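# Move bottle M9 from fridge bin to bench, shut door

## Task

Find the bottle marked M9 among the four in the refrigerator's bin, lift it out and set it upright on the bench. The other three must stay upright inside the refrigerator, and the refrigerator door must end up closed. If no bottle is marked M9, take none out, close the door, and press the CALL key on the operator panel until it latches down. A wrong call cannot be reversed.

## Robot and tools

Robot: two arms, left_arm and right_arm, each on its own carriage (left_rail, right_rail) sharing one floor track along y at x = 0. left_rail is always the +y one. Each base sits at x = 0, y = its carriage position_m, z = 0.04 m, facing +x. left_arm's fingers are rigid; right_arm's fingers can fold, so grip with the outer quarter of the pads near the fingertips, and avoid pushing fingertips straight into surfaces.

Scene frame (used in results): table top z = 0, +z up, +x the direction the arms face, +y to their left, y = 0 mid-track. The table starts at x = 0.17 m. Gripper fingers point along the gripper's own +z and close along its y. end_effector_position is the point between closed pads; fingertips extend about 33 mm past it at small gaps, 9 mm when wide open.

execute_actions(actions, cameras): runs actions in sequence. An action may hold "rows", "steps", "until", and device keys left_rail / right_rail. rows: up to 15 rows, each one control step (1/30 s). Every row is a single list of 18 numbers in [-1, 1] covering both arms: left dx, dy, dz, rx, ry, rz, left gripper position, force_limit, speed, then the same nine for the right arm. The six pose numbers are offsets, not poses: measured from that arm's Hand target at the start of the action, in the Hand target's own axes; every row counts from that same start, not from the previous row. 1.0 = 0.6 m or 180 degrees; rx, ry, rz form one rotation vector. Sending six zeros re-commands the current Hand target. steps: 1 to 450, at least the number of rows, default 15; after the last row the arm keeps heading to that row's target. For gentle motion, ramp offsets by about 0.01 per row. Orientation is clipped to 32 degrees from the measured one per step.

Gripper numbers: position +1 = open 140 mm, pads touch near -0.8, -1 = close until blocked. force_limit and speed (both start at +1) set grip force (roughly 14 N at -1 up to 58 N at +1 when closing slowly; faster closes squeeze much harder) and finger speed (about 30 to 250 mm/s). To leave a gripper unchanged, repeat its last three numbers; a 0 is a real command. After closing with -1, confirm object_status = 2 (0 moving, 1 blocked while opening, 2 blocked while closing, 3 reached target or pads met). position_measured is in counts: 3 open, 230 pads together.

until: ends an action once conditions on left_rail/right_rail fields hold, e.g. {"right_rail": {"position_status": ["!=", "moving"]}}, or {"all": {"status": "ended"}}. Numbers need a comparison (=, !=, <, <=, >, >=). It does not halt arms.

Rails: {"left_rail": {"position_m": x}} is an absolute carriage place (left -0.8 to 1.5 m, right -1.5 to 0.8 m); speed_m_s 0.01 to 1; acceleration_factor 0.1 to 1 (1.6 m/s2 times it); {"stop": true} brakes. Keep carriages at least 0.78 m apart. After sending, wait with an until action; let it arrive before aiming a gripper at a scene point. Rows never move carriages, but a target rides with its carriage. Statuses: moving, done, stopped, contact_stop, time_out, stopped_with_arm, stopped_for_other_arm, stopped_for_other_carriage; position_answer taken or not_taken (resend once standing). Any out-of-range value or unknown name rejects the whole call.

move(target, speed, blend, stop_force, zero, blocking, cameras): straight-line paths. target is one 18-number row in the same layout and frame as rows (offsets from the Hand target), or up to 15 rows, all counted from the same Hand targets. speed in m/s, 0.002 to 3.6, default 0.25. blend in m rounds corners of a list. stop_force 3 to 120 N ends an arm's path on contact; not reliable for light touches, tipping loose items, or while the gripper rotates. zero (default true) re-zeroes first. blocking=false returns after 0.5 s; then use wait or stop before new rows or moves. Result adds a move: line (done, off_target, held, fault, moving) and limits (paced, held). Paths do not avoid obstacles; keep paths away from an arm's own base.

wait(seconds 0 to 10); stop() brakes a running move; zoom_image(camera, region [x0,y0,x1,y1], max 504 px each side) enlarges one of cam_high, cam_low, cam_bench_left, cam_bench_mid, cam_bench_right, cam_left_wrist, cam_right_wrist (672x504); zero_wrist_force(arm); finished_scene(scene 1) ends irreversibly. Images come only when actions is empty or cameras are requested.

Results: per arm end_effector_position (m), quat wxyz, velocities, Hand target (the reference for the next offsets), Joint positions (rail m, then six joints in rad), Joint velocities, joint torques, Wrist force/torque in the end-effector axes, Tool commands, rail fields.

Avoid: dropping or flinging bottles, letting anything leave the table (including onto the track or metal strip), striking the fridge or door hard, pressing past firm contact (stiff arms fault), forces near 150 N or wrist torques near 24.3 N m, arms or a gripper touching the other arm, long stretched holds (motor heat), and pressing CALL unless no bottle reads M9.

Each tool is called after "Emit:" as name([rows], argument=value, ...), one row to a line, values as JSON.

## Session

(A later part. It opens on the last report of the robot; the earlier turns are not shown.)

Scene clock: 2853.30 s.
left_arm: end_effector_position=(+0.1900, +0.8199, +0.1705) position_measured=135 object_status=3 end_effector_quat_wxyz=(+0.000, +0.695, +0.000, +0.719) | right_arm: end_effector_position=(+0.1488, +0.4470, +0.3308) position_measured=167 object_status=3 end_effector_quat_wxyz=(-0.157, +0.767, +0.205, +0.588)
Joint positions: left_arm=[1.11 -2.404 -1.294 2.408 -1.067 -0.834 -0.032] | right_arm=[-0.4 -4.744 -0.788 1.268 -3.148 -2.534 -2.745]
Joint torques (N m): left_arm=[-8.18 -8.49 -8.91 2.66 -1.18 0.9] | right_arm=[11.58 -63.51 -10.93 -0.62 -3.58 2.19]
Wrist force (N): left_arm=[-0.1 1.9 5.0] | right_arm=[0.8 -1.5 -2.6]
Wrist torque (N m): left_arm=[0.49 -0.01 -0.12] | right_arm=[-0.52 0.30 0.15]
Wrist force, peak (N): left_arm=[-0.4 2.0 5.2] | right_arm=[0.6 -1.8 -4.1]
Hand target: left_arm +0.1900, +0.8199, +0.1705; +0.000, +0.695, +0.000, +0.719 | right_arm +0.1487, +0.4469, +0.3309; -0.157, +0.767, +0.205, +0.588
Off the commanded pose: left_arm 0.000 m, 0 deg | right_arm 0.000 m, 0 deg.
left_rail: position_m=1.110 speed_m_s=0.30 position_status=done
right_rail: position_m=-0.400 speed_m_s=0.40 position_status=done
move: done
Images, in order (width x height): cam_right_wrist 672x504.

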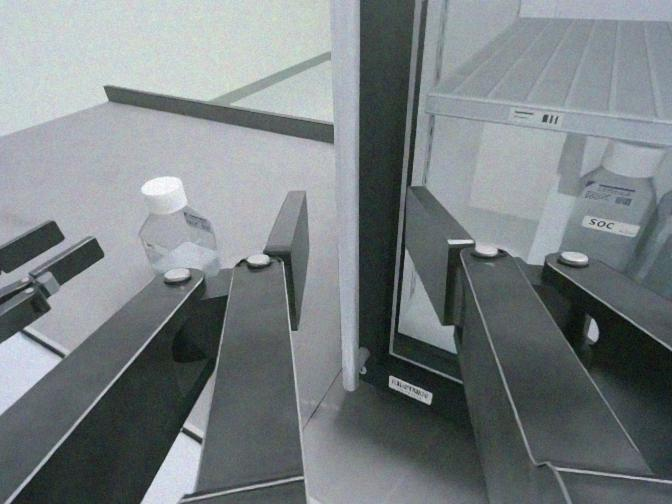

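Emit:
move(target=[0,0,0,0,0,0,-0.05,0,-1,0,0,-0.3333,0,0,0,-0.3,0,-1], speed=0.2, cameras=["cam_right_wrist", "cam_high"])

Emit:
zoom_image(camera="cam_right_wrist", region=[330, 0, 672, 420])

Scene clock: 2868.67 s.
left_arm: end_effector_position=(+0.1900, +0.8199, +0.1705) position_measured=135 object_status=3 end_effector_quat_wxyz=(+0.000, +0.695, +0.000, +0.719) | right_arm: end_effector_position=(-0.0186, +0.3505, +0.3828) position_measured=167 object_status=3 end_effector_quat_wxyz=(-0.157, +0.767, +0.205, +0.588)
Joint positions: left_arm=[1.11 -2.404 -1.294 2.408 -1.067 -0.834 -0.032] | right_arm=[-0.4 -4.48 -1.007 1.458 -2.839 -2.752 -2.428]
Joint torques (N m): left_arm=[-7.73 -8.43 -7.03 2.53 -1.08 0.77] | right_arm=[12.51 -56.85 -20.69 -0.69 -3.66 2.31]
Wrist force (N): left_arm=[-0.2 1.9 5.0] | right_arm=[0.4 -1.6 -2.6]
Wrist torque (N m): left_arm=[0.49 0.01 -0.13] | right_arm=[-0.58 0.38 0.13]
Wrist force, peak (N): left_arm=[-0.5 2.3 5.2] | right_arm=[0.6 -1.3 -4.4]
Hand target: left_arm +0.1900, +0.8199, +0.1705; +0.000, +0.695, +0.000, +0.719 | right_arm -0.0186, +0.3505, +0.3828; -0.157, +0.767, +0.205, +0.588
Off the commanded pose: left_arm 0.000 m, 0 deg | right_arm 0.000 m, 0 deg.
left_rail: position_m=1.110 speed_m_s=0.30 position_status=done
right_rail: position_m=-0.400 speed_m_s=0.40 position_status=done
move: done
Images, in order (width x height): cam_high 672x504, cam_right_wrist 672x504.

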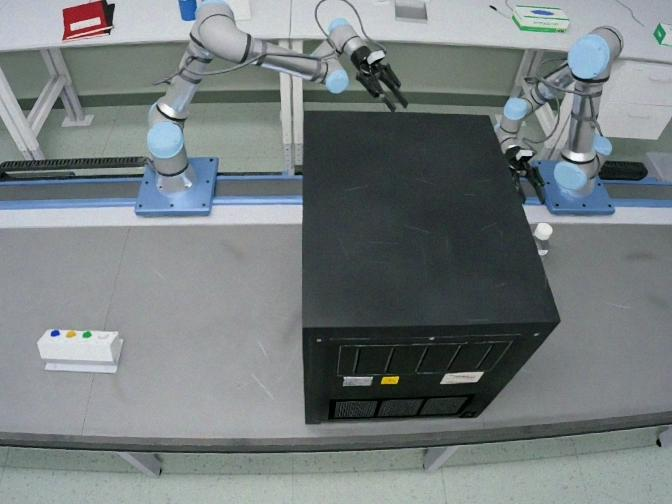

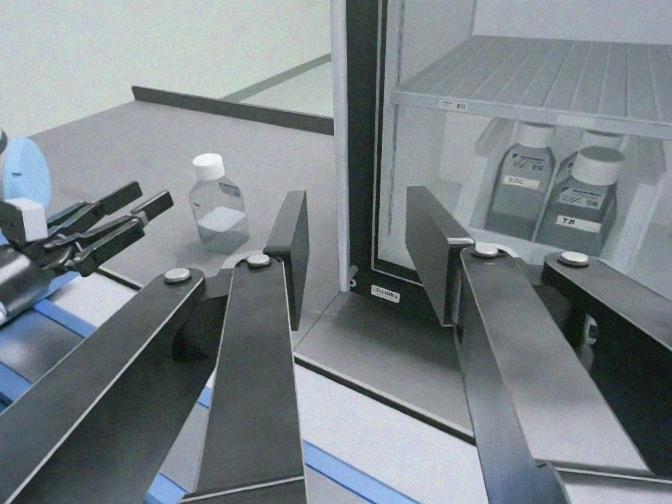

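Scaled by 1.200 from the camera's 672x504 image, which has a finer 960x720 frame.

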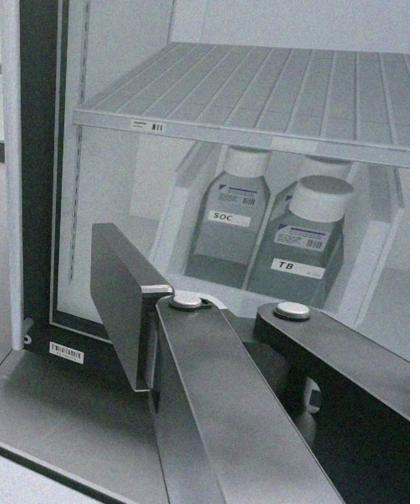

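Emit:
execute_actions(actions=[])

Scene clock: 2880.83 s.
left_arm: end_effector_position=(+0.1900, +0.8199, +0.1705) position_measured=135 object_status=3 end_effector_quat_wxyz=(+0.000, +0.695, +0.000, +0.719) | right_arm: end_effector_position=(-0.0186, +0.3505, +0.3828) position_measured=167 object_status=3 end_effector_quat_wxyz=(-0.157, +0.767, +0.205, +0.588)
Joint positions: left_arm=[1.11 -2.404 -1.294 2.408 -1.067 -0.834 -0.032] | right_arm=[-0.4 -4.48 -1.007 1.457 -2.839 -2.752 -2.427]
Joint velocities: within noise
Joint torques (N m): left_arm=[-7.8 -8.2 -5.96 2.22 -0.95 0.51] | right_arm=[12.32 -56.05 -32.68 -0.91 -3.89 2.3]
Wrist force (N): left_arm=[-0.3 1.9 4.8] | right_arm=[0.2 -1.7 -2.6]
Wrist torque (N m): left_arm=[0.49 0.04 -0.12] | right_arm=[-0.59 0.42 0.14]
Wrist force, peak (N): left_arm=[-0.3 2.2 5.3] | right_arm=[0.6 -1.7 -3.1]
Hand target: left_arm +0.1900, +0.8199, +0.1705; +0.000, +0.695, +0.000, +0.719 | right_arm -0.0186, +0.3505, +0.3828; -0.157, +0.767, +0.205, +0.588
Tool commands: left_gripper/position=-0.05 left_gripper/force_limit=+0.0 left_gripper/speed=-1.0 right_gripper/position=-0.3 right_gripper/force_limit=+0.0 right_gripper/speed=-1.0
Off the commanded pose: left_arm 0.000 m, 0 deg | right_arm 0.000 m, 0 deg.
left_rail: position_m=1.110 speed_m_s=0.30 position_status=done
right_rail: position_m=-0.400 speed_m_s=0.40 position_status=done

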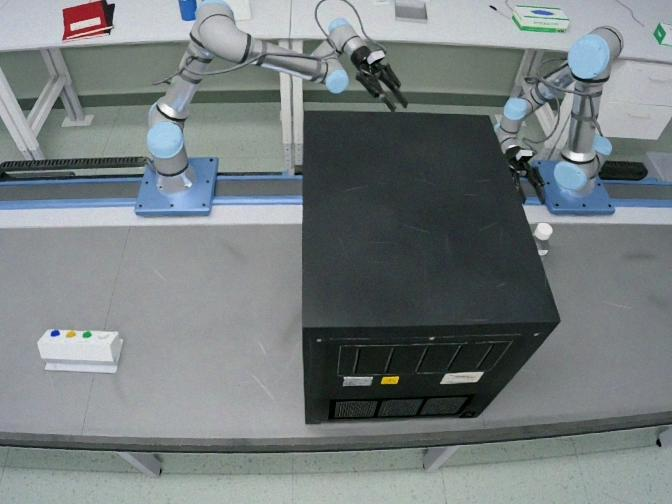

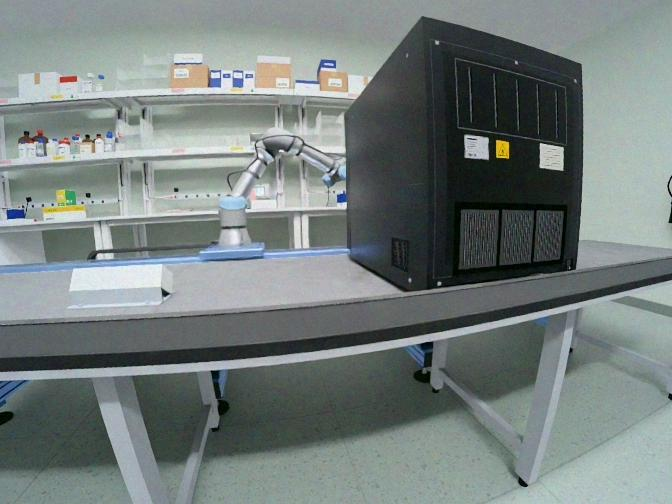

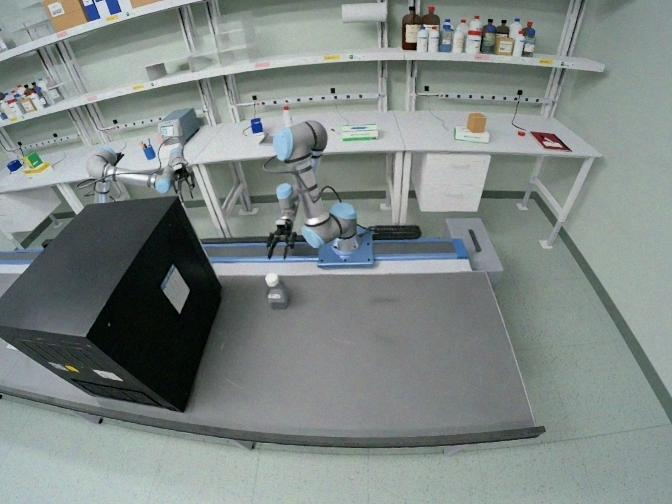

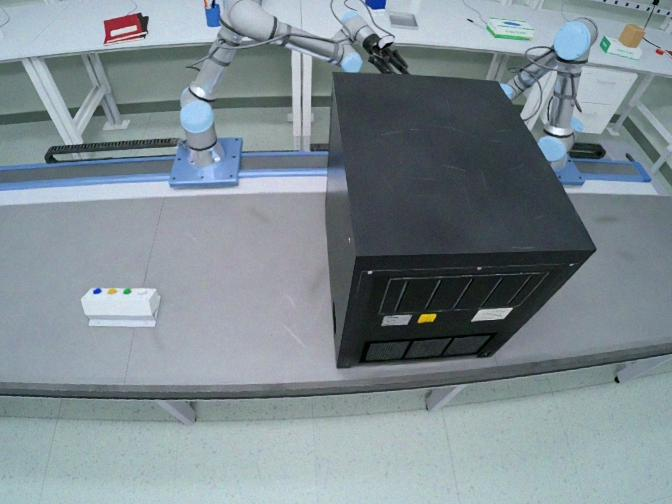

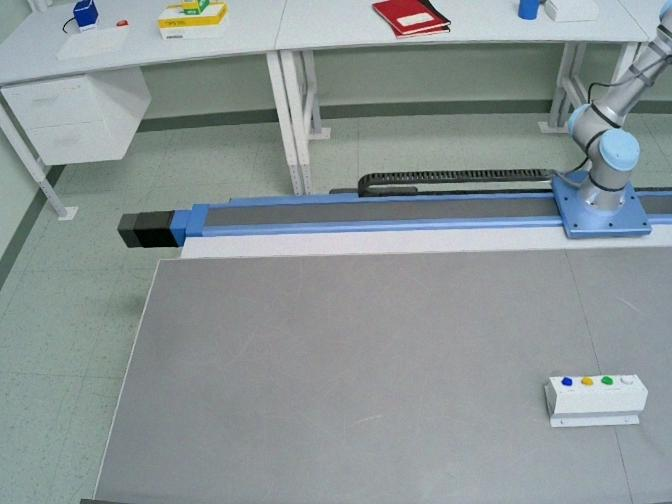

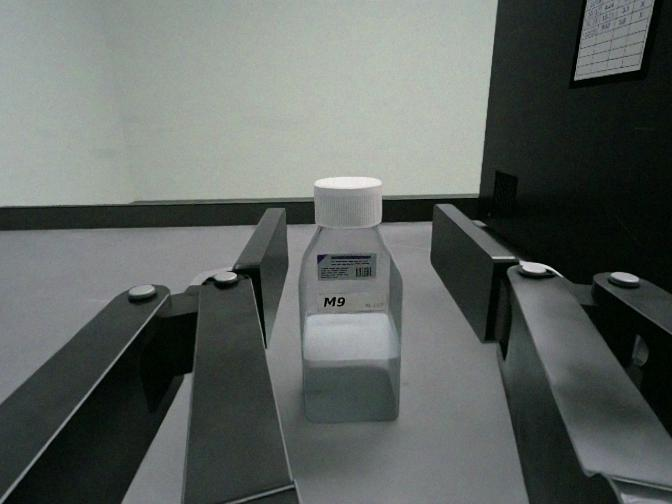

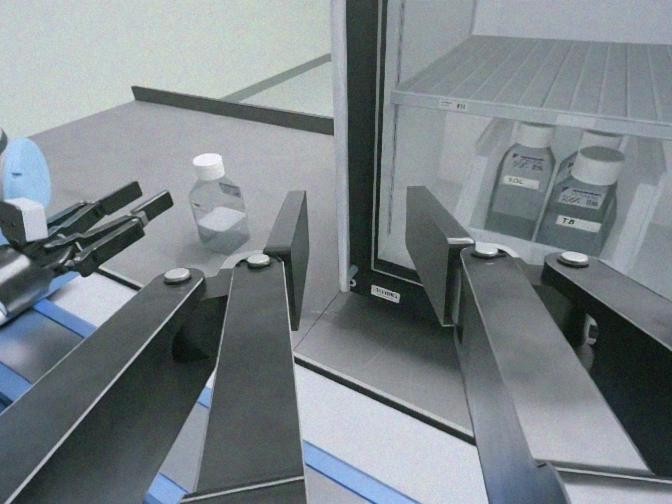

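Emit:
zoom_image(camera="cam_right_wrist", region=[300, 0, 672, 320])

Scaled by 1.355 from the camera's 672x504 image, which has a finer 960x720 frame.

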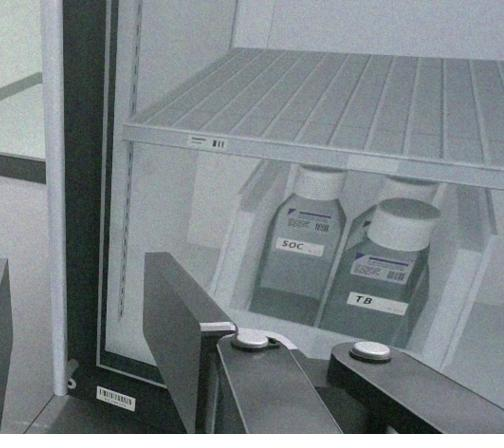

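Emit:
finished_scene()

The scene is finished: the task was done.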